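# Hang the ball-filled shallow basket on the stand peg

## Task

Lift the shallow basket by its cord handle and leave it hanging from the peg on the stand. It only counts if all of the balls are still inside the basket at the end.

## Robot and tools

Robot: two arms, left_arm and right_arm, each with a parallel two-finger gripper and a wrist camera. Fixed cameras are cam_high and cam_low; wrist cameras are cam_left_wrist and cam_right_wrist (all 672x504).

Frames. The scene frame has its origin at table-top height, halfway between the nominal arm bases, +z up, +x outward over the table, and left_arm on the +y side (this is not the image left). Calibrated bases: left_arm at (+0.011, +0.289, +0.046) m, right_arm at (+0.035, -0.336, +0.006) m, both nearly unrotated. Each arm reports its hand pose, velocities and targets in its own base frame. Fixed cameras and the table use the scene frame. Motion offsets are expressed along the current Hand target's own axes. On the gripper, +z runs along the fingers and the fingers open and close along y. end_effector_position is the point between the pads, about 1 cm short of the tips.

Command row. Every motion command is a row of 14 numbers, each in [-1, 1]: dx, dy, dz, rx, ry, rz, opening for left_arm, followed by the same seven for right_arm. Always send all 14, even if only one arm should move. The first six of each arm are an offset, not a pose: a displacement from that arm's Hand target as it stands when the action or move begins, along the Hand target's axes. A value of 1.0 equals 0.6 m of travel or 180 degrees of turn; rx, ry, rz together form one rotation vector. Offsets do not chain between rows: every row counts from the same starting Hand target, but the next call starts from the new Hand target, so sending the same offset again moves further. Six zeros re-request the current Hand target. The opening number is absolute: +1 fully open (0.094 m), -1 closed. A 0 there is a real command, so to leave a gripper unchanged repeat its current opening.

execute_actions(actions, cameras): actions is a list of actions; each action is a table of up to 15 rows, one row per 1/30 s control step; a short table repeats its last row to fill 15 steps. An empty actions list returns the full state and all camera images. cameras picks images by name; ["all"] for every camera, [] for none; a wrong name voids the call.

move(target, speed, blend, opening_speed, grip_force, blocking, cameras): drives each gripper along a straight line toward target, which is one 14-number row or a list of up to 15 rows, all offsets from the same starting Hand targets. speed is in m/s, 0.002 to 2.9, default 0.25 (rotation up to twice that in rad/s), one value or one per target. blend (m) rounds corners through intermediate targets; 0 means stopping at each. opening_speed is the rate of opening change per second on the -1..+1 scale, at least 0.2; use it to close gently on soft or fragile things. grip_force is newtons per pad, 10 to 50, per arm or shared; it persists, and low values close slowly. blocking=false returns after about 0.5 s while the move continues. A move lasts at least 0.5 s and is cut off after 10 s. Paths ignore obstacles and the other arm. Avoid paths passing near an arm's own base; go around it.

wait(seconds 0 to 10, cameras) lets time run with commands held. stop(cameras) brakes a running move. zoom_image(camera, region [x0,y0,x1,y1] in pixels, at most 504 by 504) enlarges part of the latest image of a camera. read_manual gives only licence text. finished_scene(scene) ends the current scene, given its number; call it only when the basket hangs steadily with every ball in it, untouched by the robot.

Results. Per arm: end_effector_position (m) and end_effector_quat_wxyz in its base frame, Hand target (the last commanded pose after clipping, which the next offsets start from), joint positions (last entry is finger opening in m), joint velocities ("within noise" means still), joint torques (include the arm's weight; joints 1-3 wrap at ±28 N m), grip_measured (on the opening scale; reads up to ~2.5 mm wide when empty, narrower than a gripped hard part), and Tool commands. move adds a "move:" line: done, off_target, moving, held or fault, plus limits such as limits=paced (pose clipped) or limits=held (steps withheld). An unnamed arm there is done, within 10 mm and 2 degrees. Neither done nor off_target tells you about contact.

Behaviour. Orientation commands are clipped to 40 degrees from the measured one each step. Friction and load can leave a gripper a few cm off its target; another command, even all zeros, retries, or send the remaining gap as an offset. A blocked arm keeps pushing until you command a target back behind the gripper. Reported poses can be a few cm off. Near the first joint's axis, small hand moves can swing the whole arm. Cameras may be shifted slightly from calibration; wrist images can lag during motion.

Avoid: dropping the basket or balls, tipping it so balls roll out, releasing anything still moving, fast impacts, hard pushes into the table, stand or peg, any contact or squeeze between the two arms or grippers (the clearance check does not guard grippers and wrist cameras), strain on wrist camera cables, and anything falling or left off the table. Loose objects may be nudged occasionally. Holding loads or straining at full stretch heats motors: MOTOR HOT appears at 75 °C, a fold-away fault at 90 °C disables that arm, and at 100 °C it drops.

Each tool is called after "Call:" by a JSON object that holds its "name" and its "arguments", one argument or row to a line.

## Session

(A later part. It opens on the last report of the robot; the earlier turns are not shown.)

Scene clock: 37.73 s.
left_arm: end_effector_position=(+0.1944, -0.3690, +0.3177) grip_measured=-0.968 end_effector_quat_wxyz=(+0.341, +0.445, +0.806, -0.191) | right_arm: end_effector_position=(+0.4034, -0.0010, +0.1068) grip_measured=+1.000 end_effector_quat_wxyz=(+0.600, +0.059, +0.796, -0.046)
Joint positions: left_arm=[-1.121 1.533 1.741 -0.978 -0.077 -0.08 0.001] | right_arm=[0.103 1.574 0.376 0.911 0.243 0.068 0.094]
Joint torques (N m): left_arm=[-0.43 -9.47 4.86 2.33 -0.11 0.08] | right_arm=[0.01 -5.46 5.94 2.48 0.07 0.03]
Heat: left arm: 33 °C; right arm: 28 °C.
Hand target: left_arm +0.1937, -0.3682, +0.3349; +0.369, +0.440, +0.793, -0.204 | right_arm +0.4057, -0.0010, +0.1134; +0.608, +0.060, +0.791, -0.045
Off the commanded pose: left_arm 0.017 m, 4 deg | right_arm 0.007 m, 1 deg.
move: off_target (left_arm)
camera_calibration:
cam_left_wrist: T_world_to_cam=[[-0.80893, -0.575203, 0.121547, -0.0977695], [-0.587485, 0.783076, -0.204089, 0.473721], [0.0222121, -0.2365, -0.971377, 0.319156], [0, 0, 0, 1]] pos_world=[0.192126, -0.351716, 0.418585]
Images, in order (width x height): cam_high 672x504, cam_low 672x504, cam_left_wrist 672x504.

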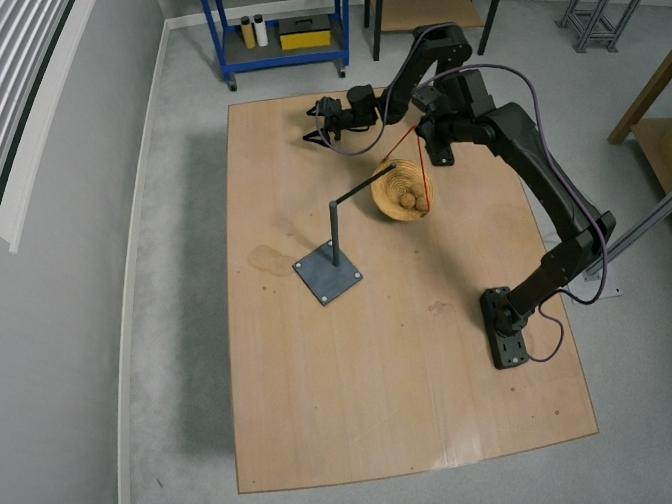

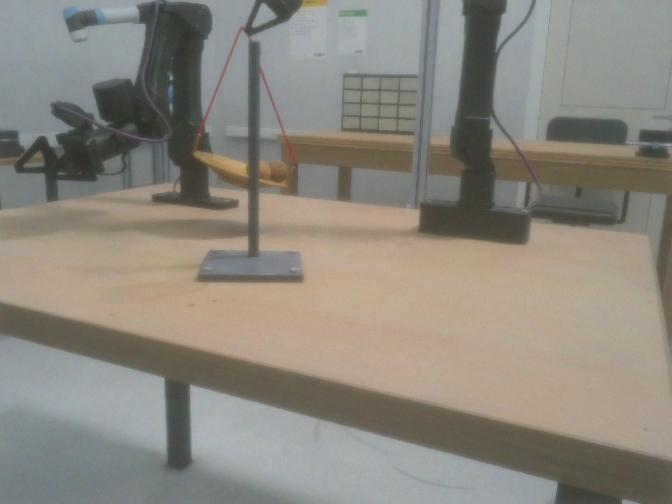

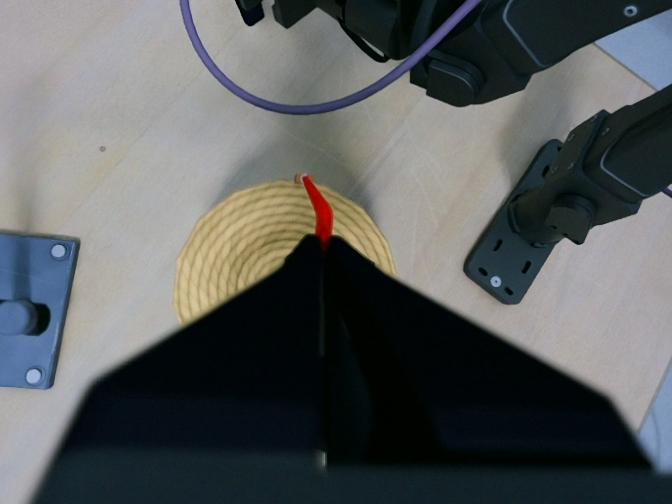

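Call:
{"name": "zoom_image", "arguments": {
  "camera": "cam_high",
  "region": [350, 110, 460, 240]
}}

Call:
{"name": "zoom_image", "arguments": {
  "camera": "cam_low",
  "region": [180, 110, 310, 220]
}}

Scaled by 3.877 from the camera's 672x504 image, which has a finer 960x720 frame.

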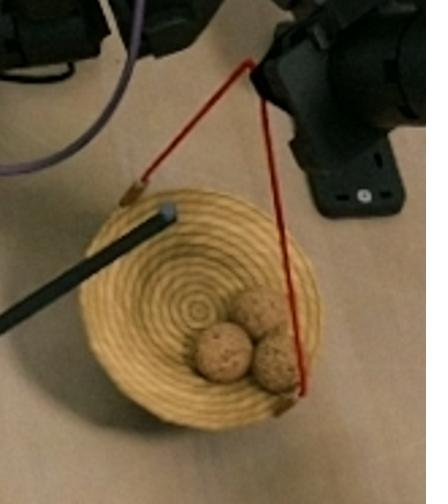

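Scaled by 3.877 from the camera's 672x504 image, which has a finer 960x720 frame.

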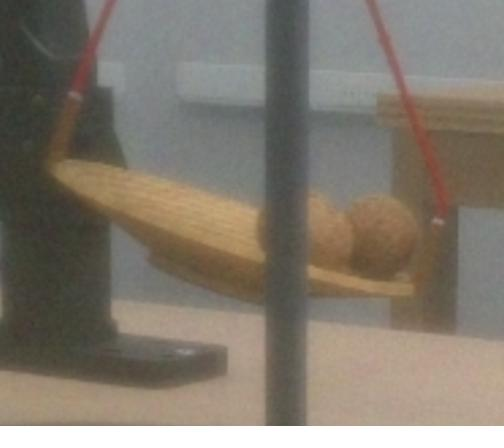

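Call:
{"name": "move", "arguments": {
  "target": [0.197,-0.009,0.168,-0.0151,0.2766,-0.0338,-1,0,0,0,0,0,0,1],
  "speed": 0.07,
  "cameras": ["cam_low","cam_high","cam_left_wrist"]
}}

Scene clock: 44.90 s.
left_arm: end_effector_position=(+0.1881, -0.3725, +0.1834) grip_measured=-0.968 end_effector_quat_wxyz=(+0.044, +0.440, +0.896, -0.032) | right_arm: end_effector_position=(+0.4034, -0.0010, +0.1068) grip_measured=+1.000 end_effector_quat_wxyz=(+0.600, +0.059, +0.796, -0.046)
Joint positions: left_arm=[-1.107 2.1 2.207 -1.569 -0.003 -0.194 0.001] | right_arm=[0.103 1.574 0.376 0.911 0.243 0.068 0.094]
Joint torques (N m): left_arm=[0.61 -9.94 5.3 0.56 0.08 -0.05] | right_arm=[0.01 -5.49 5.91 2.48 0.07 0.04]
Heat: left arm: 32 °C; right arm: 28 °C.
Hand target: left_arm +0.1897, -0.3717, +0.1795; +0.000, +0.435, +0.900, -0.001 | right_arm +0.4057, -0.0010, +0.1134; +0.608, +0.060, +0.791, -0.045
Off the commanded pose: left_arm 0.004 m, 6 deg | right_arm 0.007 m, 1 deg.
joint sent to its limit (left arm) — joint 4 (wrist pitch), lower limit. The joint targets are off in orientation, not in position.
move: off_target (left_arm)
camera_calibration:
cam_left_wrist: T_world_to_cam=[[-0.71106, -0.699557, 0.070808, -0.144109], [-0.594591, 0.651991, 0.470498, 0.2742], [-0.375307, 0.292451, -0.879555, 0.443021], [0, 0, 0, 1]] pos_world=[0.226836, -0.409151, 0.270855]
Images, in order (width x height): cam_high 672x504, cam_low 672x504, cam_left_wrist 672x504.

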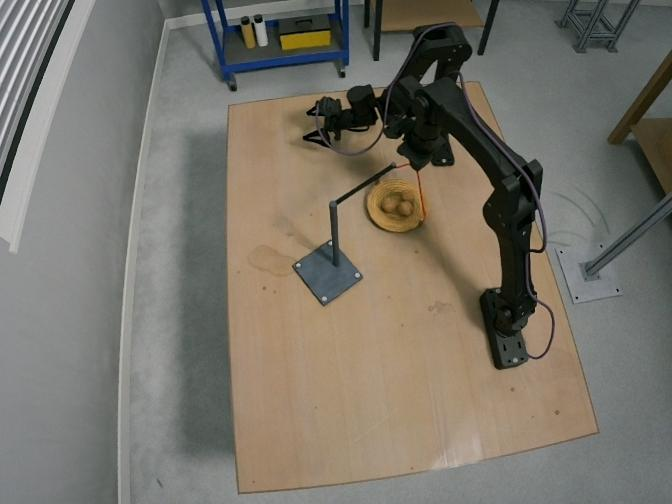

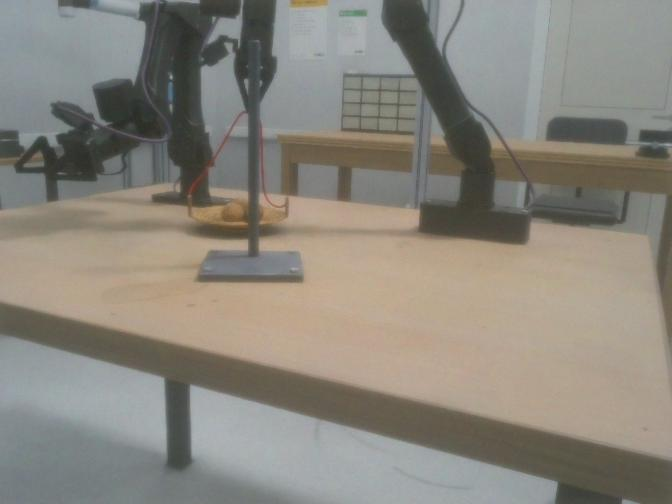

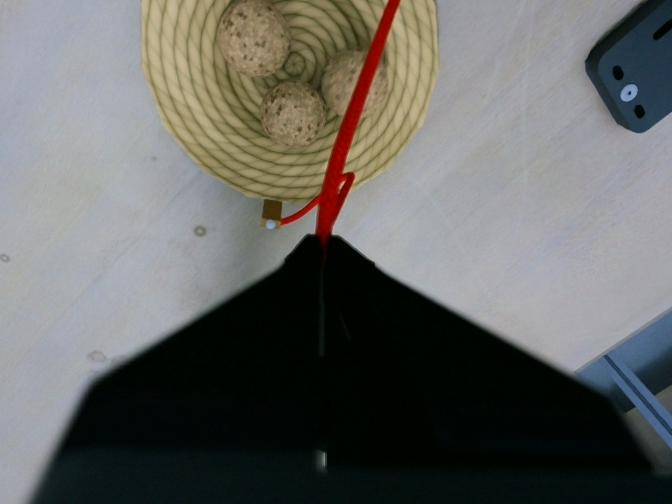

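Call:
{"name": "move", "arguments": {
  "target": [-0.033,-0.239,0.336,0,0,0.06,-1,0,0,0,0,0,0,1],
  "speed": 0.12
}}

Call:
{"name": "move", "arguments": {
  "target": [
    [0,0,0,0,0,0,-0.3,0,0,0,0,0,0,1],
    [0,0,-0.06,0,0,0,-0.3,0,0,0,0,0,0,1]
  ],
  "speed": 0.08,
  "cameras": ["cam_left_wrist","cam_high"]
}}

Call:
{"name": "zoom_image", "arguments": {
  "camera": "cam_high",
  "region": [350, 100, 500, 250]
}}

Scene clock: 47.87 s.
left_arm: end_effector_position=(+0.0918, -0.4662, -0.0194) grip_measured=-0.968 end_effector_quat_wxyz=(-0.006, +0.514, +0.858, +0.009) | right_arm: end_effector_position=(+0.4034, -0.0010, +0.1068) grip_measured=+1.000 end_effector_quat_wxyz=(+0.600, +0.059, +0.796, -0.046)
Joint positions: left_arm=[-1.38 2.505 2.087 -1.174 -0.003 -0.299 0.001] | right_arm=[0.103 1.574 0.376 0.911 0.243 0.068 0.094]
Joint torques (N m): left_arm=[-0.66 -12.31 7.25 0.52 0.06 0.03] | right_arm=[0.01 -5.49 5.93 2.48 0.07 0.03]
Heat: left arm: 32 °C; right arm: 28 °C.
Hand target: left_arm +0.0894, -0.4765, -0.0220; +0.000, +0.518, +0.855, +0.000 | right_arm +0.4057, -0.0010, +0.1134; +0.608, +0.060, +0.791, -0.045
Off the commanded pose: left_arm 0.011 m, 1 deg | right_arm 0.007 m, 1 deg.
move: off_target (left_arm)

Scene clock: 49.63 s.
left_arm: end_effector_position=(+0.0921, -0.4678, +0.0062) grip_measured=-0.303 end_effector_quat_wxyz=(-0.008, +0.512, +0.859, +0.011) | right_arm: end_effector_position=(+0.4034, -0.0010, +0.1068) grip_measured=+1.000 end_effector_quat_wxyz=(+0.600, +0.059, +0.796, -0.046)
Joint positions: left_arm=[-1.38 2.505 2.189 -1.283 -0.003 -0.304 0.033] | right_arm=[0.103 1.574 0.376 0.911 0.243 0.068 0.094]
Joint torques (N m): left_arm=[-0.68 -14.11 7.41 0.32 0.05 0.08] | right_arm=[0.02 -5.48 5.93 2.47 0.07 0.04]
Heat: left arm: 32 °C; right arm: 28 °C.
Hand target: left_arm +0.0894, -0.4765, +0.0139; +0.000, +0.518, +0.855, -0.001 | right_arm +0.4057, -0.0010, +0.1134; +0.608, +0.060, +0.791, -0.045
Off the commanded pose: left_arm 0.012 m, 2 deg | right_arm 0.007 m, 1 deg.
move: off_target (left_arm)
camera_calibration:
cam_left_wrist: T_world_to_cam=[[-0.813198, -0.581393, 0.0263046, -0.201495], [-0.461206, 0.671341, 0.580165, 0.358586], [-0.354963, 0.459657, -0.814074, 0.354935], [0, 0, 0, 1]] pos_world=[0.127515, -0.521029, 0.0862048]
Images, in order (width x height): cam_high 672x504, cam_left_wrist 672x504.

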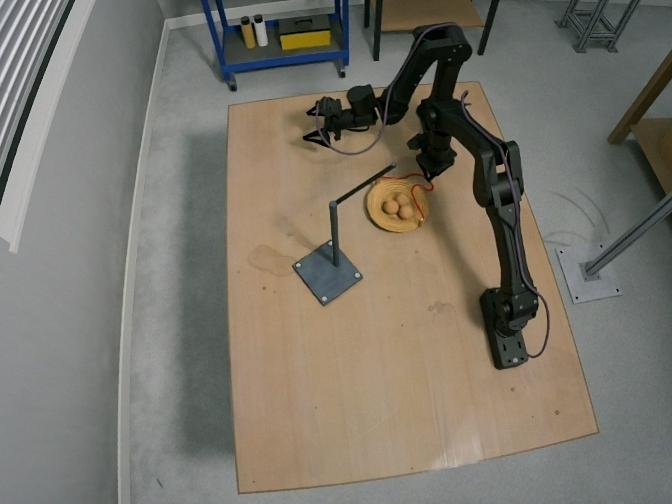

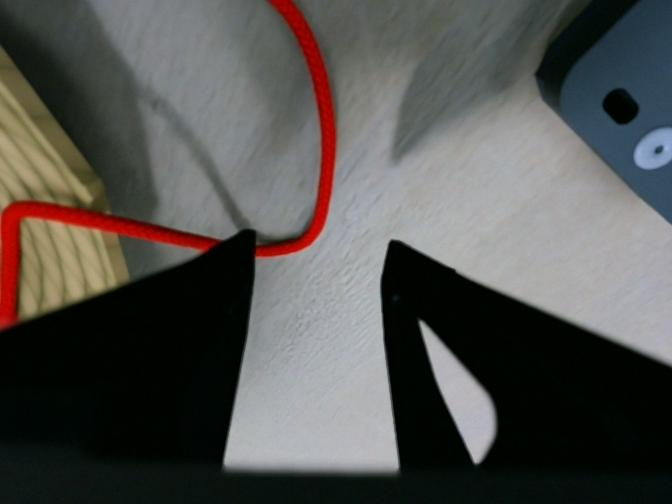

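Scaled by 3.360 from the camera's 672x504 image, which has a finer 960x720 frame.

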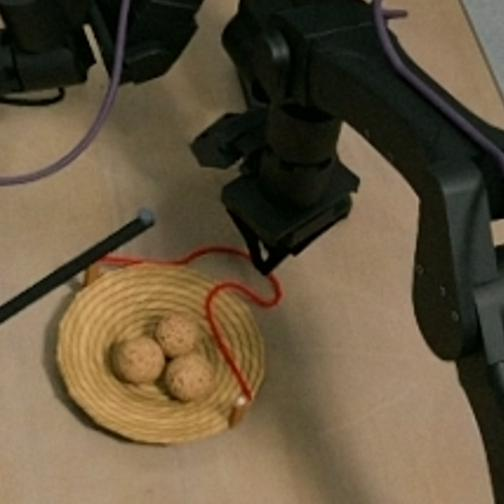

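Call:
{"name": "move", "arguments": {
  "target": [0.026,0.002,0.035,0,0,0.22,-0.45,0,0,0,0,0,0,1],
  "speed": 0.1,
  "cameras": ["cam_left_wrist"]
}}

Scene clock: 54.03 s.
left_arm: end_effector_position=(+0.1024, -0.4647, -0.0186) grip_measured=-0.447 end_effector_quat_wxyz=(+0.007, +0.746, +0.666, +0.010) | right_arm: end_effector_position=(+0.4034, -0.0010, +0.1068) grip_measured=+1.000 end_effector_quat_wxyz=(+0.600, +0.059, +0.796, -0.046)
Joint positions: left_arm=[-1.365 2.478 2.041 -1.131 -0.024 0.319 0.026] | right_arm=[0.103 1.574 0.376 0.911 0.243 0.068 0.094]
Joint torques (N m): left_arm=[-2.67 -17.06 3.43 0.23 0.24 0.67] | right_arm=[0.02 -5.49 5.93 2.48 0.07 0.03]
Heat: left arm: 32 °C; right arm: 28 °C.
Hand target: left_arm +0.0832, -0.4620, -0.0071; +0.000, +0.777, +0.629, +0.000 | right_arm +0.4057, -0.0010, +0.1134; +0.608, +0.060, +0.791, -0.045
Off the commanded pose: left_arm 0.023 m, 6 deg | right_arm 0.007 m, 1 deg.
move: off_target (left_arm)
camera_calibration:
cam_left_wrist: T_world_to_cam=[[-0.999802, -0.011965, 0.0159293, 0.0928544], [-0.000928904, 0.826694, 0.562652, 0.400464], [-0.0199007, 0.562525, -0.826541, 0.350237], [0, 0, 0, 1]] pos_world=[0.100178, -0.526967, 0.0626845]
Images, in order (width x height): cam_left_wrist 672x504.

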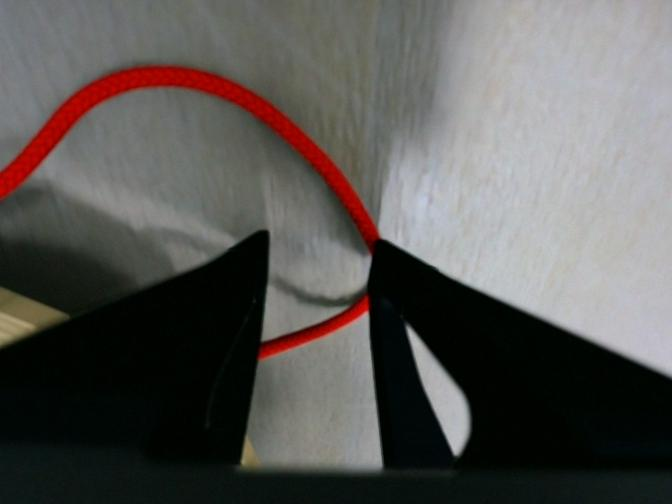

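Call:
{"name": "move", "arguments": {
  "target": [0.028,0.02,0.014,0,0,0,-0.45,0,0,0,0,0,0,1],
  "speed": 0.06,
  "cameras": ["cam_left_wrist"]
}}

Scene clock: 55.27 s.
left_arm: end_effector_position=(+0.0996, -0.4479, -0.0245) grip_measured=-0.447 end_effector_quat_wxyz=(-0.007, +0.775, +0.632, +0.008) | right_arm: end_effector_position=(+0.4034, -0.0010, +0.1068) grip_measured=+1.000 end_effector_quat_wxyz=(+0.600, +0.059, +0.796, -0.046)
Joint positions: left_arm=[-1.357 2.431 1.932 -1.091 -0.007 0.415 0.026] | right_arm=[0.103 1.574 0.376 0.911 0.243 0.068 0.094]
Joint torques (N m): left_arm=[0.12 -16.27 3.41 0.49 0.1 0.09] | right_arm=[0.01 -5.48 5.91 2.47 0.07 0.04]
Heat: left arm: 33 °C; right arm: 28 °C.
Hand target: left_arm +0.0986, -0.4482, -0.0155; +0.000, +0.777, +0.629, +0.000 | right_arm +0.4057, -0.0010, +0.1134; +0.608, +0.060, +0.791, -0.045
Off the commanded pose: left_arm 0.009 m, 1 deg | right_arm 0.007 m, 1 deg.
move: done
camera_calibration:
cam_left_wrist: T_world_to_cam=[[-0.996407, 0.0753556, 0.038666, 0.129673], [0.0838185, 0.811753, 0.577954, 0.375145], [0.0121648, 0.579119, -0.815153, 0.340355], [0, 0, 0, 1]] pos_world=[0.0936231, -0.511403, 0.055611]
Images, in order (width x height): cam_left_wrist 672x504.

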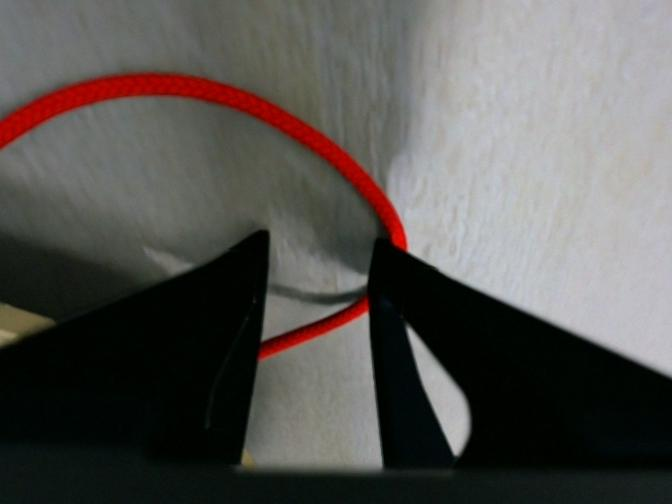

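Call:
{"name": "move", "arguments": {
  "target": [
    [0,0,-0.045,0,0,0,-0.45,0,0,0,0,0,0,1],
    [-0.005,-0.02,-0.06,0,0,-0.13,-0.45,0,0,0,0,0,0,1]
  ],
  "speed": 0.1,
  "cameras": ["cam_left_wrist"]
}}

Scene clock: 59.50 s.
left_arm: end_effector_position=(+0.0869, -0.4348, -0.0068) grip_measured=-0.447 end_effector_quat_wxyz=(-0.025, +0.633, +0.773, +0.023) | right_arm: end_effector_position=(+0.4034, -0.0010, +0.1068) grip_measured=+1.000 end_effector_quat_wxyz=(+0.600, +0.059, +0.796, -0.046)
Joint positions: left_arm=[-1.377 2.398 1.941 -1.182 -0.003 -0.005 0.026] | right_arm=[0.103 1.574 0.376 0.911 0.243 0.068 0.094]
Joint torques (N m): left_arm=[-0.47 -17.18 7.27 0.18 0.07 -0.06] | right_arm=[0.02 -5.48 5.93 2.48 0.07 0.03]
Heat: left arm: 33 °C; right arm: 28 °C.
Hand target: left_arm +0.0862, -0.4485, +0.0206; +0.000, +0.633, +0.774, +0.000 | right_arm +0.4057, -0.0010, +0.1134; +0.608, +0.060, +0.791, -0.045
Off the commanded pose: left_arm 0.031 m, 4 deg | right_arm 0.007 m, 1 deg.
move: off_target (left_arm)
camera_calibration:
cam_left_wrist: T_world_to_cam=[[-0.947039, -0.319864, 0.0283757, -0.0608323], [-0.23565, 0.752283, 0.615256, 0.357463], [-0.218145, 0.575984, -0.787817, 0.366127], [0, 0, 0, 1]] pos_world=[0.106494, -0.499255, 0.0702353]
Images, in order (width x height): cam_left_wrist 672x504.

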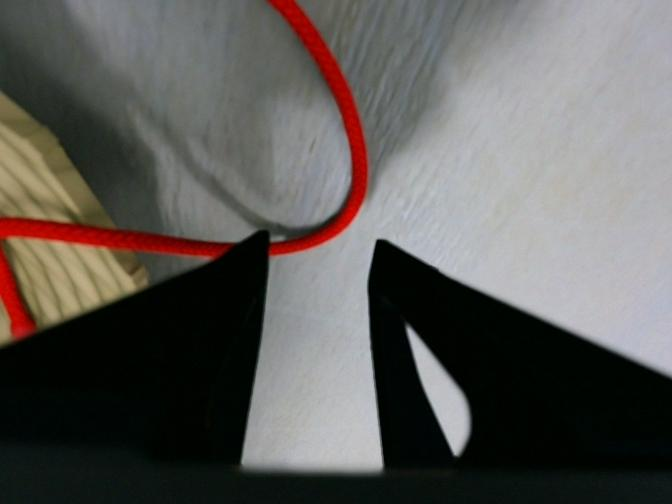

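Call:
{"name": "wait", "arguments": {
  "seconds": 0.1,
  "cameras": ["cam_high","cam_low"]
}}

Call:
{"name": "zoom_image", "arguments": {
  "camera": "cam_high",
  "region": [400, 240, 600, 390]
}}

Call:
{"name": "zoom_image", "arguments": {
  "camera": "cam_low",
  "region": [40, 200, 290, 390]
}}

Scene clock: 59.90 s.
left_arm: end_effector_position=(+0.0869, -0.4348, -0.0068) grip_measured=-0.447 end_effector_quat_wxyz=(-0.025, +0.633, +0.773, +0.023) | right_arm: end_effector_position=(+0.4034, -0.0010, +0.1068) grip_measured=+1.000 end_effector_quat_wxyz=(+0.600, +0.059, +0.796, -0.046)
Joint positions: left_arm=[-1.377 2.398 1.941 -1.182 -0.003 -0.005 0.026] | right_arm=[0.103 1.574 0.376 0.911 0.243 0.068 0.094]
Joint torques (N m): left_arm=[-0.47 -17.17 7.2 0.17 0.07 -0.05] | right_arm=[-0.01 -5.48 5.91 2.48 0.07 0.03]
Heat: left arm: 33 °C; right arm: 28 °C.
Hand target: left_arm +0.0862, -0.4485, +0.0206; +0.000, +0.633, +0.774, +0.000 | right_arm +0.4057, -0.0010, +0.1134; +0.608, +0.060, +0.791, -0.045
Tool commands: left_gripper/opening=-0.45 right_gripper/opening=+1.0
Off the commanded pose: left_arm 0.031 m, 4 deg | right_arm 0.007 m, 1 deg.
wait: 0.10 s; at rest from the start
Images, in order (width x height): cam_high 672x504, cam_low 672x504.

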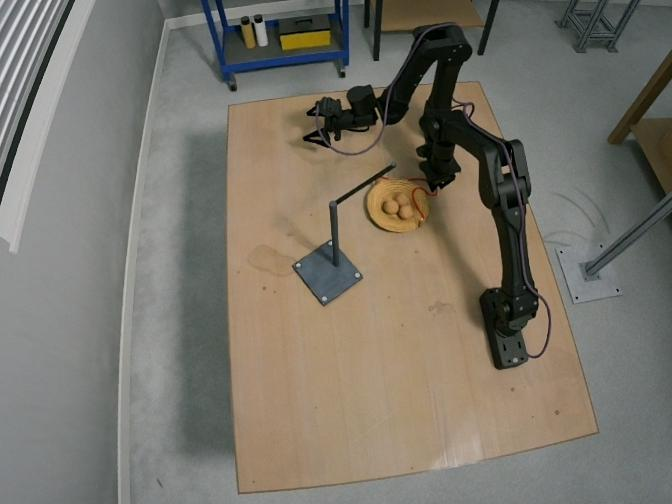

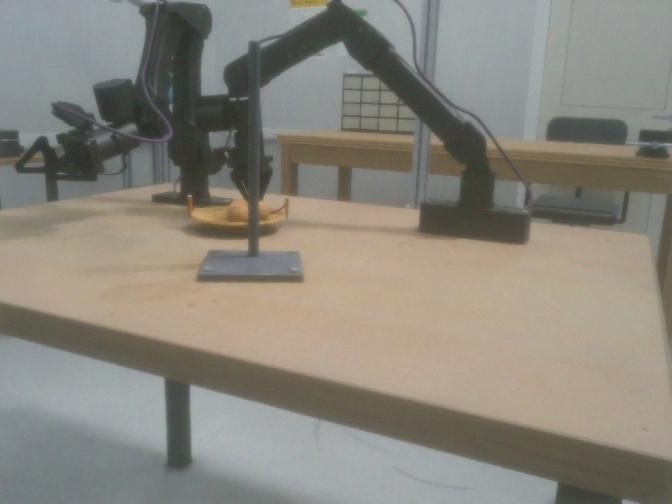

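Scaled by 2.520 from the camera's 672x504 image, which has a finer 960x720 frame.

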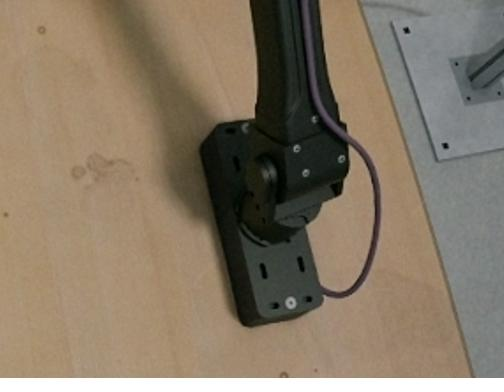

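Scaled by 2.016 from the camera's 672x504 image, which has a finer 960x720 frame.

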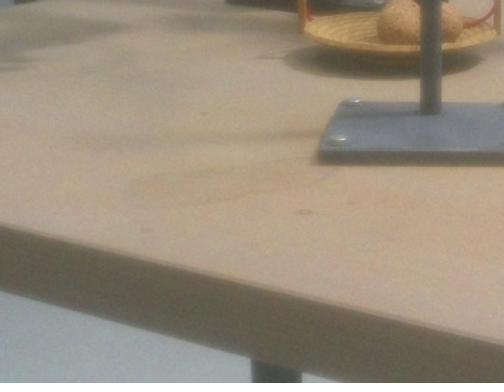

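Call:
{"name": "zoom_image", "arguments": {
  "camera": "cam_high",
  "region": [350, 150, 470, 240]
}}

Scaled by 4.200 from the camera's 672x504 image, which has a finer 960x720 frame.

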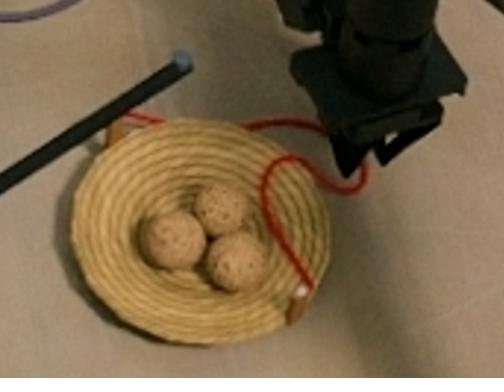

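Call:
{"name": "move", "arguments": {
  "target": [-0.024,-0.01,0.025,0,0,-0.085,-0.3,0,0,0,0,0,0,1],
  "speed": 0.1,
  "cameras": ["cam_left_wrist"]
}}

Scene clock: 62.30 s.
left_arm: end_effector_position=(+0.0849, -0.4577, +0.0060) grip_measured=-0.303 end_effector_quat_wxyz=(-0.001, +0.526, +0.850, +0.003) | right_arm: end_effector_position=(+0.4034, -0.0010, +0.1068) grip_measured=+1.000 end_effector_quat_wxyz=(+0.600, +0.059, +0.796, -0.046)
Joint positions: left_arm=[-1.39 2.416 2.028 -1.188 -0.002 -0.282 0.033] | right_arm=[0.103 1.574 0.376 0.911 0.243 0.068 0.094]
Joint torques (N m): left_arm=[-0.43 -12.07 7.45 0.33 0.05 -0.08] | right_arm=[-0.01 -5.49 5.91 2.48 0.07 0.03]
Heat: left arm: 33 °C; right arm: 28 °C.
Hand target: left_arm +0.0831, -0.4639, +0.0057; +0.000, +0.525, +0.851, +0.000 | right_arm +0.4057, -0.0010, +0.1134; +0.608, +0.060, +0.791, -0.045
Off the commanded pose: left_arm 0.006 m, 0 deg | right_arm 0.007 m, 1 deg.
move: done
camera_calibration:
cam_left_wrist: T_world_to_cam=[[-0.831469, -0.554397, 0.0361117, -0.1876], [-0.440957, 0.69808, 0.564129, 0.359268], [-0.33796, 0.453132, -0.824897, 0.343191], [0, 0, 0, 1]] pos_world=[0.118423, -0.510314, 0.0871984]
Images, in order (width x height): cam_left_wrist 672x504.

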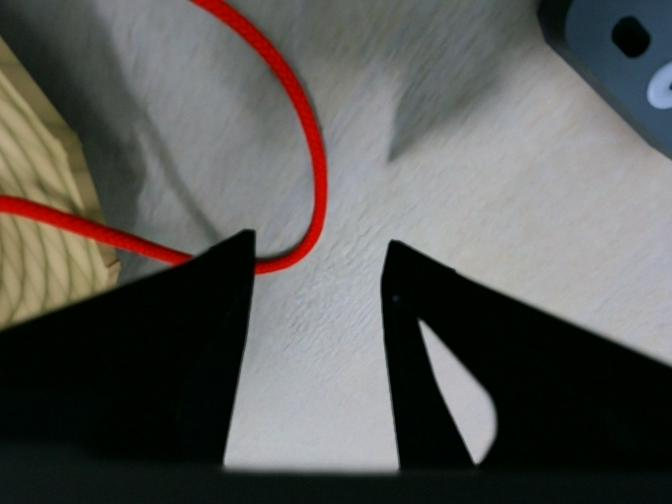

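Call:
{"name": "move", "arguments": {
  "target": [0.0,0.0,0.062,0,0,0,-0.3,0,0,0,0,0,0,1],
  "speed": 0.06,
  "cameras": ["cam_left_wrist"]
}}

Scene clock: 63.57 s.
left_arm: end_effector_position=(+0.0863, -0.4652, -0.0210) grip_measured=-0.303 end_effector_quat_wxyz=(+0.005, +0.525, +0.851, -0.004) | right_arm: end_effector_position=(+0.4034, -0.0010, +0.1068) grip_measured=+1.000 end_effector_quat_wxyz=(+0.600, +0.059, +0.796, -0.046)
Joint positions: left_arm=[-1.39 2.456 1.991 -1.093 -0.002 -0.285 0.033] | right_arm=[0.103 1.574 0.376 0.911 0.243 0.068 0.094]
Joint torques (N m): left_arm=[-0.42 -12.53 4.07 0.62 0.06 -0.05] | right_arm=[0.02 -5.48 5.93 2.47 0.07 0.03]
Heat: left arm: 33 °C; right arm: 28 °C.
Hand target: left_arm +0.0831, -0.4639, -0.0315; +0.000, +0.525, +0.851, +0.000 | right_arm +0.4057, -0.0010, +0.1134; +0.608, +0.060, +0.791, -0.045
Off the commanded pose: left_arm 0.011 m, 1 deg | right_arm 0.007 m, 1 deg.
move: off_target (left_arm)
camera_calibration:
cam_left_wrist: T_world_to_cam=[[-0.830334, -0.555589, 0.043188, -0.19018], [-0.444366, 0.706888, 0.550317, 0.384467], [-0.336279, 0.437756, -0.833838, 0.317277], [0, 0, 0, 1]] pos_world=[0.119624, -0.516327, 0.0611924]
Images, in order (width x height): cam_left_wrist 672x504.

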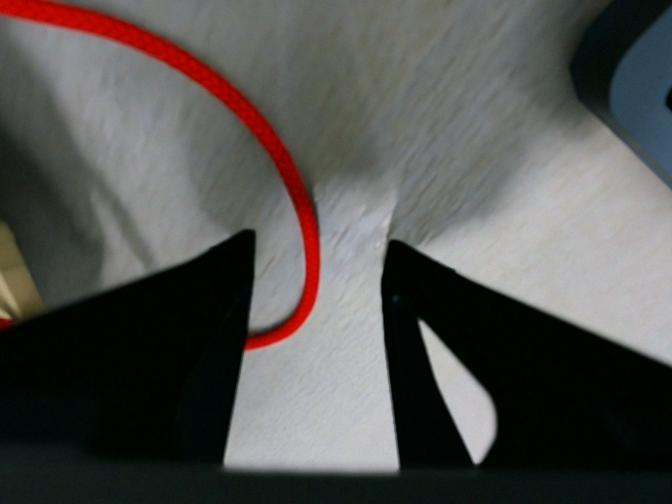

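Call:
{"name": "move", "arguments": {
  "target": [0.017,0.0,0.012,0,0,0,-0.3,0,0,0,0,0,0,1],
  "speed": 0.05,
  "cameras": ["cam_left_wrist"]
}}

Scene clock: 64.50 s.
left_arm: end_effector_position=(+0.0845, -0.4637, -0.0256) grip_measured=-0.303 end_effector_quat_wxyz=(+0.013, +0.524, +0.851, -0.011) | right_arm: end_effector_position=(+0.4034, -0.0010, +0.1068) grip_measured=+1.000 end_effector_quat_wxyz=(+0.600, +0.059, +0.796, -0.046)
Joint positions: left_arm=[-1.394 2.429 1.922 -1.03 -0.004 -0.29 0.033] | right_arm=[0.103 1.574 0.376 0.911 0.243 0.068 0.094]
Joint torques (N m): left_arm=[-0.64 -12.86 2.55 0.62 0.07 -0.06] | right_arm=[0.02 -5.49 5.91 2.47 0.07 0.03]
Heat: left arm: 34 °C; right arm: 28 °C.
Hand target: left_arm +0.0785, -0.4547, -0.0389; +0.000, +0.525, +0.851, +0.000 | right_arm +0.4057, -0.0010, +0.1134; +0.608, +0.060, +0.791, -0.045
Off the commanded pose: left_arm 0.017 m, 2 deg | right_arm 0.007 m, 1 deg.
move: off_target (left_arm)
camera_calibration:
cam_left_wrist: T_world_to_cam=[[-0.829503, -0.556246, 0.0501541, -0.190786], [-0.448764, 0.71728, 0.533029, 0.389936], [-0.33247, 0.419642, -0.844609, 0.303173], [0, 0, 0, 1]] pos_world=[0.117527, -0.513041, 0.0577841]
Images, in order (width x height): cam_left_wrist 672x504.

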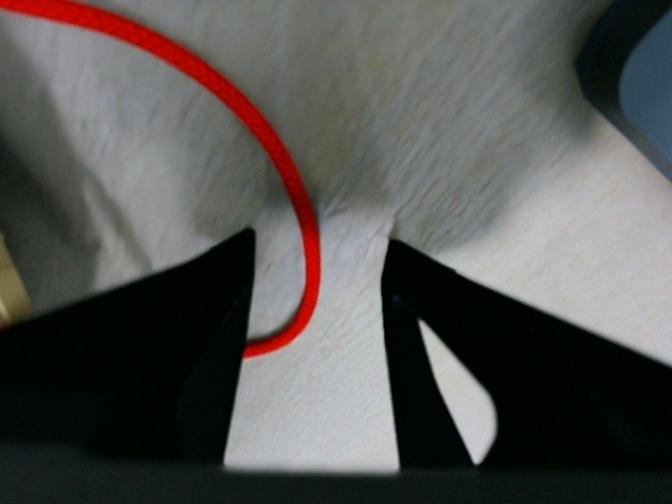

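Call:
{"name": "move", "arguments": {
  "target": [
    [0.018,0.0,-0.025,0,0,0,-0.3,0,0,0,0,0,0,1],
    [0.018,0,0.0,0,0,0,-0.3,0,0,0,0,0,0,1]
  ],
  "speed": 0.05,
  "cameras": ["cam_left_wrist"]
}}

Scene clock: 65.90 s.
left_arm: end_effector_position=(+0.0819, -0.4596, -0.0257) grip_measured=-0.303 end_effector_quat_wxyz=(+0.021, +0.524, +0.851, -0.018) | right_arm: end_effector_position=(+0.4034, -0.0010, +0.1068) grip_measured=+1.000 end_effector_quat_wxyz=(+0.600, +0.059, +0.796, -0.046)
Joint positions: left_arm=[-1.4 2.388 1.847 -0.976 -0.008 -0.295 0.033] | right_arm=[0.103 1.574 0.376 0.911 0.243 0.068 0.094]
Joint torques (N m): left_arm=[-0.73 -12.64 2.44 0.44 0.1 -0.08] | right_arm=[0.01 -5.49 5.91 2.48 0.07 0.03]
Heat: left arm: 34 °C; right arm: 28 °C.
Hand target: left_arm +0.0736, -0.4451, -0.0389; +0.000, +0.525, +0.851, +0.000 | right_arm +0.4057, -0.0010, +0.1134; +0.608, +0.060, +0.791, -0.045
Off the commanded pose: left_arm 0.021 m, 3 deg | right_arm 0.007 m, 1 deg.
move: off_target (left_arm)
camera_calibration:
cam_left_wrist: T_world_to_cam=[[-0.830453, -0.554435, 0.0543102, -0.189626], [-0.45214, 0.727749, 0.515704, 0.390512], [-0.325448, 0.403712, -0.855044, 0.292341], [0, 0, 0, 1]] pos_world=[0.114232, -0.507352, 0.0588744]
Images, in order (width x height): cam_left_wrist 672x504.

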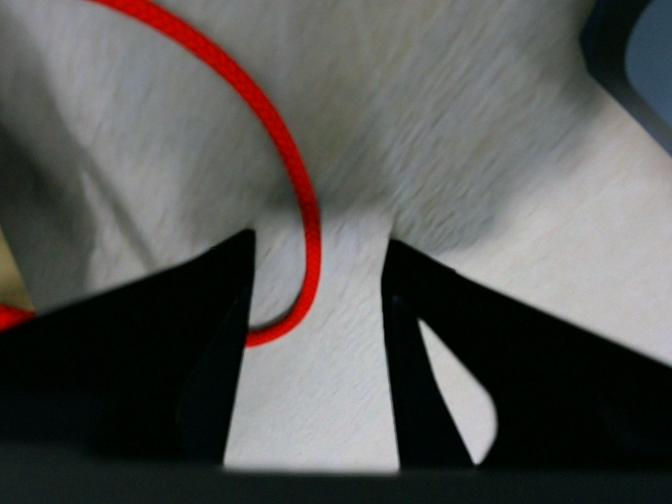

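Call:
{"name": "move", "arguments": {
  "target": [0,0.0,0,0,0,0,-1,0,0,0,0,0,0,1],
  "opening_speed": 0.5,
  "cameras": ["cam_left_wrist"]
}}

Scene clock: 67.57 s.
left_arm: end_effector_position=(+0.0831, -0.4586, -0.0257) grip_measured=-0.960 end_effector_quat_wxyz=(+0.023, +0.523, +0.852, -0.014) | right_arm: end_effector_position=(+0.4034, -0.0010, +0.1068) grip_measured=+1.000 end_effector_quat_wxyz=(+0.600, +0.059, +0.796, -0.046)
Joint positions: left_arm=[-1.4 2.388 1.846 -0.978 -0.016 -0.298 0.002] | right_arm=[0.103 1.574 0.376 0.911 0.243 0.068 0.094]
Joint torques (N m): left_arm=[-0.77 -12.63 2.48 0.46 0.17 -0.06] | right_arm=[0.02 -5.48 5.91 2.48 0.07 0.04]
Heat: left arm: 34 °C; right arm: 28 °C.
Hand target: left_arm +0.0736, -0.4452, -0.0388; +0.000, +0.525, +0.851, +0.000 | right_arm +0.4057, -0.0010, +0.1134; +0.608, +0.060, +0.791, -0.045
Off the commanded pose: left_arm 0.021 m, 3 deg | right_arm 0.007 m, 1 deg.
move: off_target (left_arm)
camera_calibration:
cam_left_wrist: T_world_to_cam=[[-0.829095, -0.557147, 0.0467822, -0.189685], [-0.457723, 0.724424, 0.51546, 0.389223], [-0.321077, 0.405953, -0.855635, 0.29291], [0, 0, 0, 1]] pos_world=[0.114936, -0.506552, 0.0588693]
Images, in order (width x height): cam_left_wrist 672x504.

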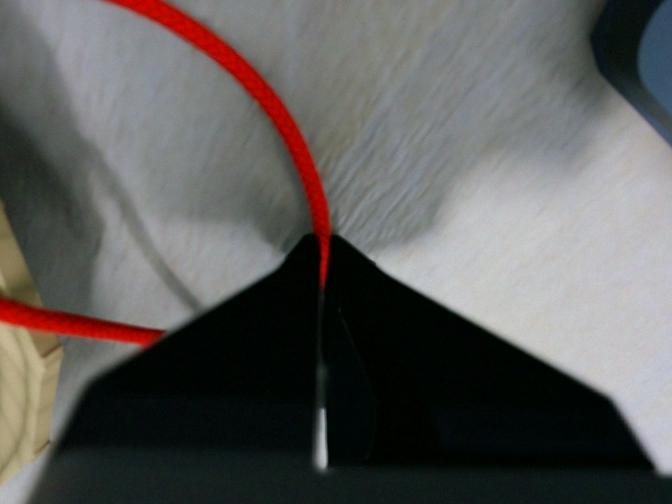

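Call:
{"name": "move", "arguments": {
  "target": [
    [0.08,0.01,-0.15,0,0,-0.02,-1,0,0,0,0,0,0,1],
    [0.01,0.24,-0.365,0,0,-0.063,-1,0,0,0,0,0,0,1]
  ],
  "speed": 0.12,
  "blend": [0.03,0],
  "cameras": ["cam_left_wrist","cam_low","cam_high"]
}}

Call:
{"name": "zoom_image", "arguments": {
  "camera": "cam_low",
  "region": [170, 80, 330, 250]
}}

Scene clock: 70.70 s.
left_arm: end_effector_position=(+0.1991, -0.3718, +0.1685) grip_measured=-0.963 end_effector_quat_wxyz=(+0.031, +0.434, +0.900, -0.022) | right_arm: end_effector_position=(+0.4034, -0.0010, +0.1068) grip_measured=+1.000 end_effector_quat_wxyz=(+0.600, +0.059, +0.796, -0.046)
Joint positions: left_arm=[-1.082 2.144 2.218 -1.569 0 -0.183 0.002] | right_arm=[0.103 1.574 0.376 0.911 0.243 0.068 0.094]
Joint torques (N m): left_arm=[-0.08 -12.04 7.21 0.49 0.04 0.08] | right_arm=[0.01 -5.48 5.91 2.47 0.07 0.04]
Heat: left arm: 34 °C; right arm: 28 °C.
Hand target: left_arm +0.1998, -0.3748, +0.1800; +0.000, +0.438, +0.899, +0.000 | right_arm +0.4057, -0.0010, +0.1134; +0.608, +0.060, +0.791, -0.045
Off the commanded pose: left_arm 0.012 m, 4 deg | right_arm 0.007 m, 1 deg.
joint sent to its limit (left arm) — joint 4 (wrist pitch), lower limit. The joint targets are off in orientation, not in position.
move: off_target (left_arm)
camera_calibration:
cam_left_wrist: T_world_to_cam=[[-0.700132, -0.711287, 0.06234, -0.139808], [-0.59541, 0.629793, 0.498847, 0.274436], [-0.394084, 0.312141, -0.864445, 0.442311], [0, 0, 0, 1]] pos_world=[0.239826, -0.410345, 0.254168]
Images, in order (width x height): cam_high 672x504, cam_low 672x504, cam_left_wrist 672x504.

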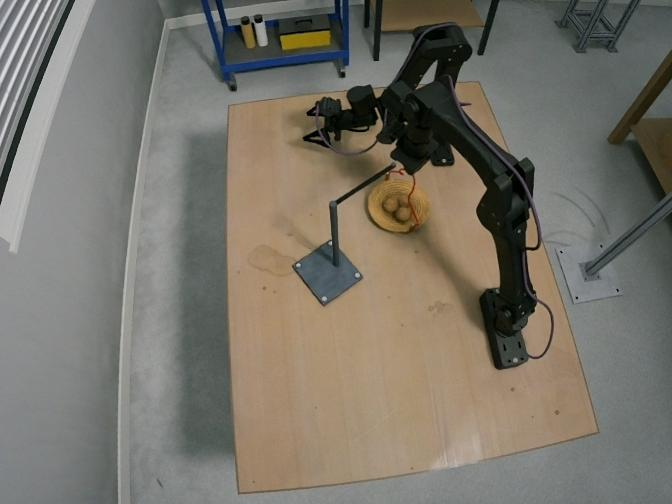

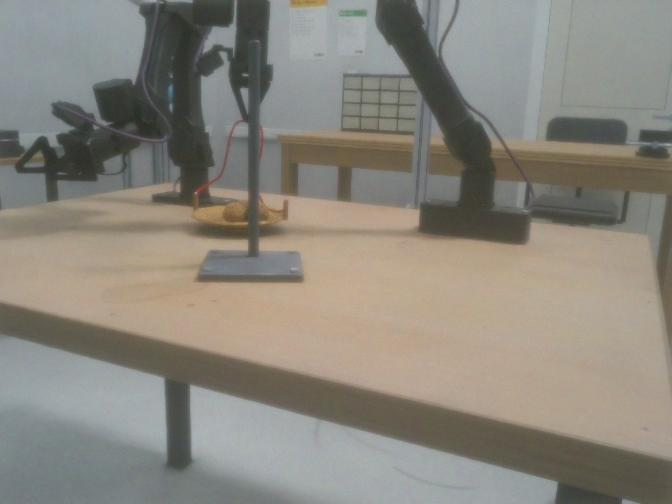

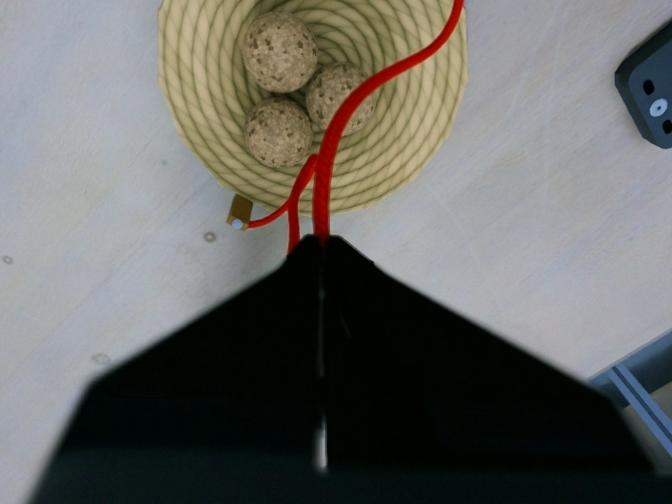

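Scaled by 2.965 from the camera's 672x504 image, which has a finer 960x720 frame.

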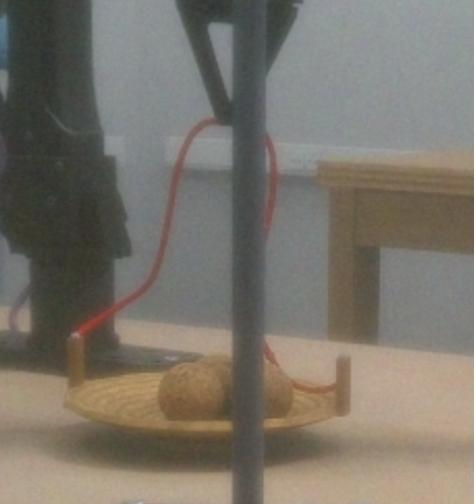

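Call:
{"name": "move", "arguments": {
  "target": [-0.025,0.0,-0.1,0,0,0,-1,0,0,0,0,0,0,1],
  "speed": 0.06,
  "cameras": ["cam_left_wrist","cam_low"]
}}

Call:
{"name": "zoom_image", "arguments": {
  "camera": "cam_low",
  "region": [170, 80, 330, 250]
}}

Scene clock: 72.20 s.
left_arm: end_effector_position=(+0.2079, -0.3884, +0.2152) grip_measured=-0.963 end_effector_quat_wxyz=(+0.095, +0.434, +0.893, -0.069) | right_arm: end_effector_position=(+0.4034, -0.0010, +0.1068) grip_measured=+1.000 end_effector_quat_wxyz=(+0.600, +0.059, +0.796, -0.046)
Joint positions: left_arm=[-1.082 2.121 2.356 -1.571 0 -0.177 0.002] | right_arm=[0.103 1.574 0.376 0.911 0.243 0.068 0.094]
Joint torques (N m): left_arm=[0.51 -14.28 7.15 0.83 0.05 0.07] | right_arm=[0.02 -5.48 5.94 2.47 0.07 0.04]
Heat: left arm: 35 °C; right arm: 28 °C.
Hand target: left_arm +0.2091, -0.3866, +0.2402; +0.000, +0.438, +0.899, -0.001 | right_arm +0.4057, -0.0010, +0.1134; +0.608, +0.060, +0.791, -0.045
Off the commanded pose: left_arm 0.025 m, 13 deg | right_arm 0.007 m, 1 deg.
joint sent to its limit (left arm) — joint 4 (wrist pitch), lower limit. The joint targets are off in orientation, not in position.
move: off_target (left_arm)
camera_calibration:
cam_left_wrist: T_world_to_cam=[[-0.710831, -0.69509, 0.107561, -0.14951], [-0.623884, 0.693707, 0.359915, 0.327373], [-0.324789, 0.188733, -0.926764, 0.442465], [0, 0, 0, 1]] pos_world=[0.241675, -0.414532, 0.308316]
Images, in order (width x height): cam_low 672x504, cam_left_wrist 672x504.

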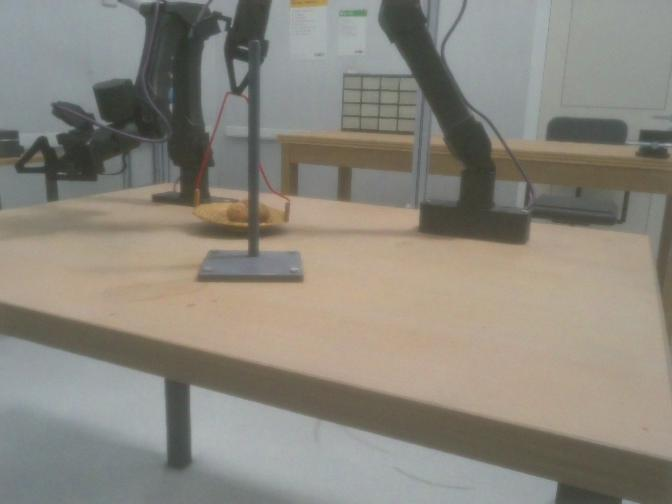

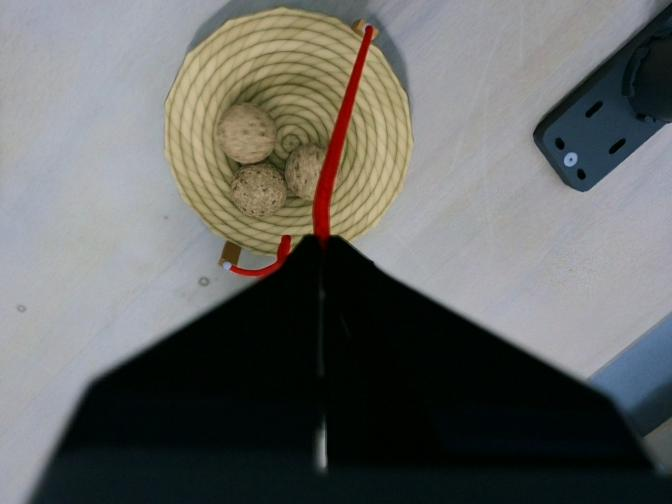

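Scaled by 2.965 from the camera's 672x504 image, which has a finer 960x720 frame.

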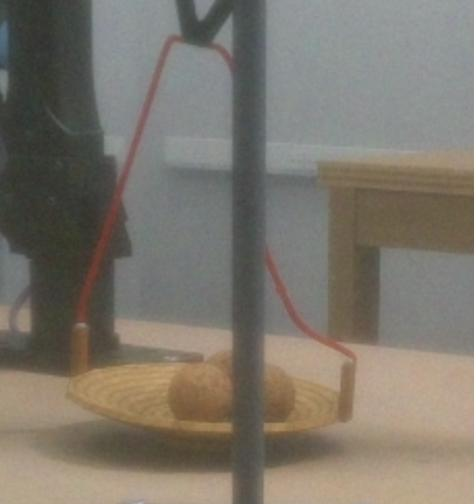

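Call:
{"name": "move", "arguments": {
  "target": [-0.01,0.0,-0.045,0,0,0,-1,0,0,0,0,0,0,1],
  "speed": 0.05,
  "cameras": ["cam_left_wrist","cam_low"]
}}

Call:
{"name": "zoom_image", "arguments": {
  "camera": "cam_low",
  "region": [170, 80, 330, 250]
}}

Scene clock: 75.53 s.
left_arm: end_effector_position=(+0.2117, -0.3954, +0.2380) grip_measured=-0.963 end_effector_quat_wxyz=(+0.126, +0.433, +0.888, -0.091) | right_arm: end_effector_position=(+0.4034, -0.0010, +0.1068) grip_measured=+1.000 end_effector_quat_wxyz=(+0.600, +0.059, +0.796, -0.046)
Joint positions: left_arm=[-1.082 2.117 2.429 -1.572 0 -0.175 0.002] | right_arm=[0.103 1.574 0.376 0.911 0.243 0.068 0.094]
Joint torques (N m): left_arm=[0.75 -14.75 7.2 0.99 0.04 0.07] | right_arm=[0.02 -5.49 5.93 2.48 0.06 0.03]
Heat: left arm: 35 °C; right arm: 28 °C.
Hand target: left_arm +0.2128, -0.3914, +0.2671; +0.000, +0.438, +0.899, +0.000 | right_arm +0.4057, -0.0010, +0.1134; +0.608, +0.060, +0.791, -0.045
Off the commanded pose: left_arm 0.029 m, 18 deg | right_arm 0.007 m, 1 deg.
joint sent to its limit (left arm) — joint 4 (wrist pitch), lower limit. The joint targets are off in orientation, not in position.
move: off_target (left_arm)
camera_calibration:
cam_left_wrist: T_world_to_cam=[[-0.716378, -0.685866, 0.128023, -0.154266], [-0.6345, 0.716731, 0.289321, 0.354553], [-0.290194, 0.126033, -0.948632, 0.439187], [0, 0, 0, 1]] pos_world=[0.2419, -0.415277, 0.333797]
Images, in order (width x height): cam_low 672x504, cam_left_wrist 672x504.

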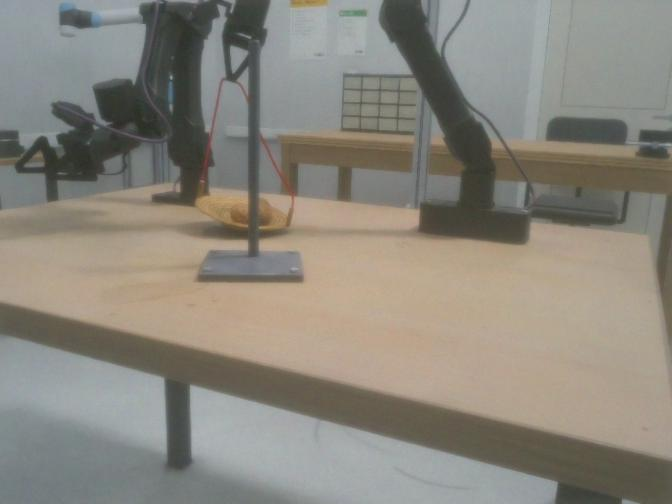

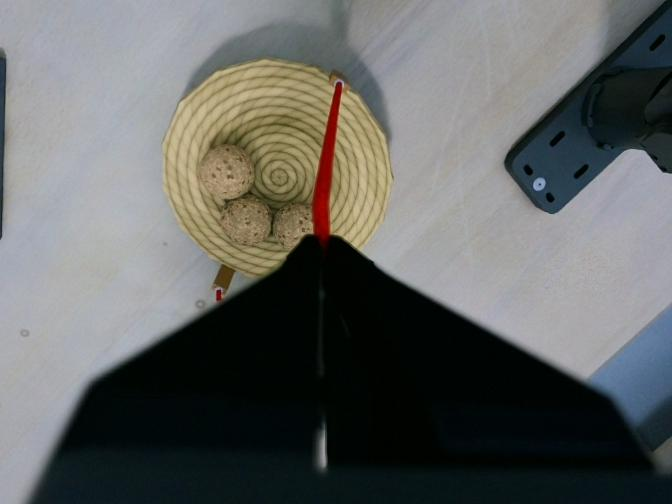

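Scaled by 2.965 from the camera's 672x504 image, which has a finer 960x720 frame.

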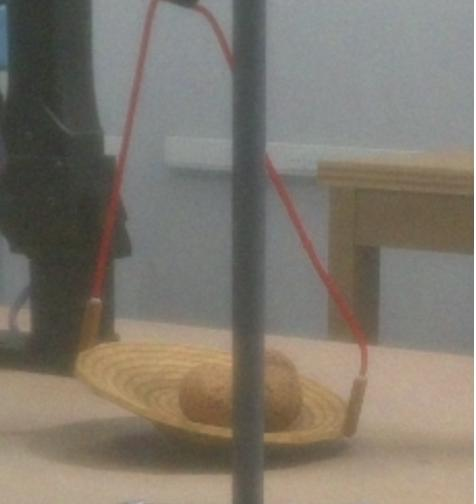

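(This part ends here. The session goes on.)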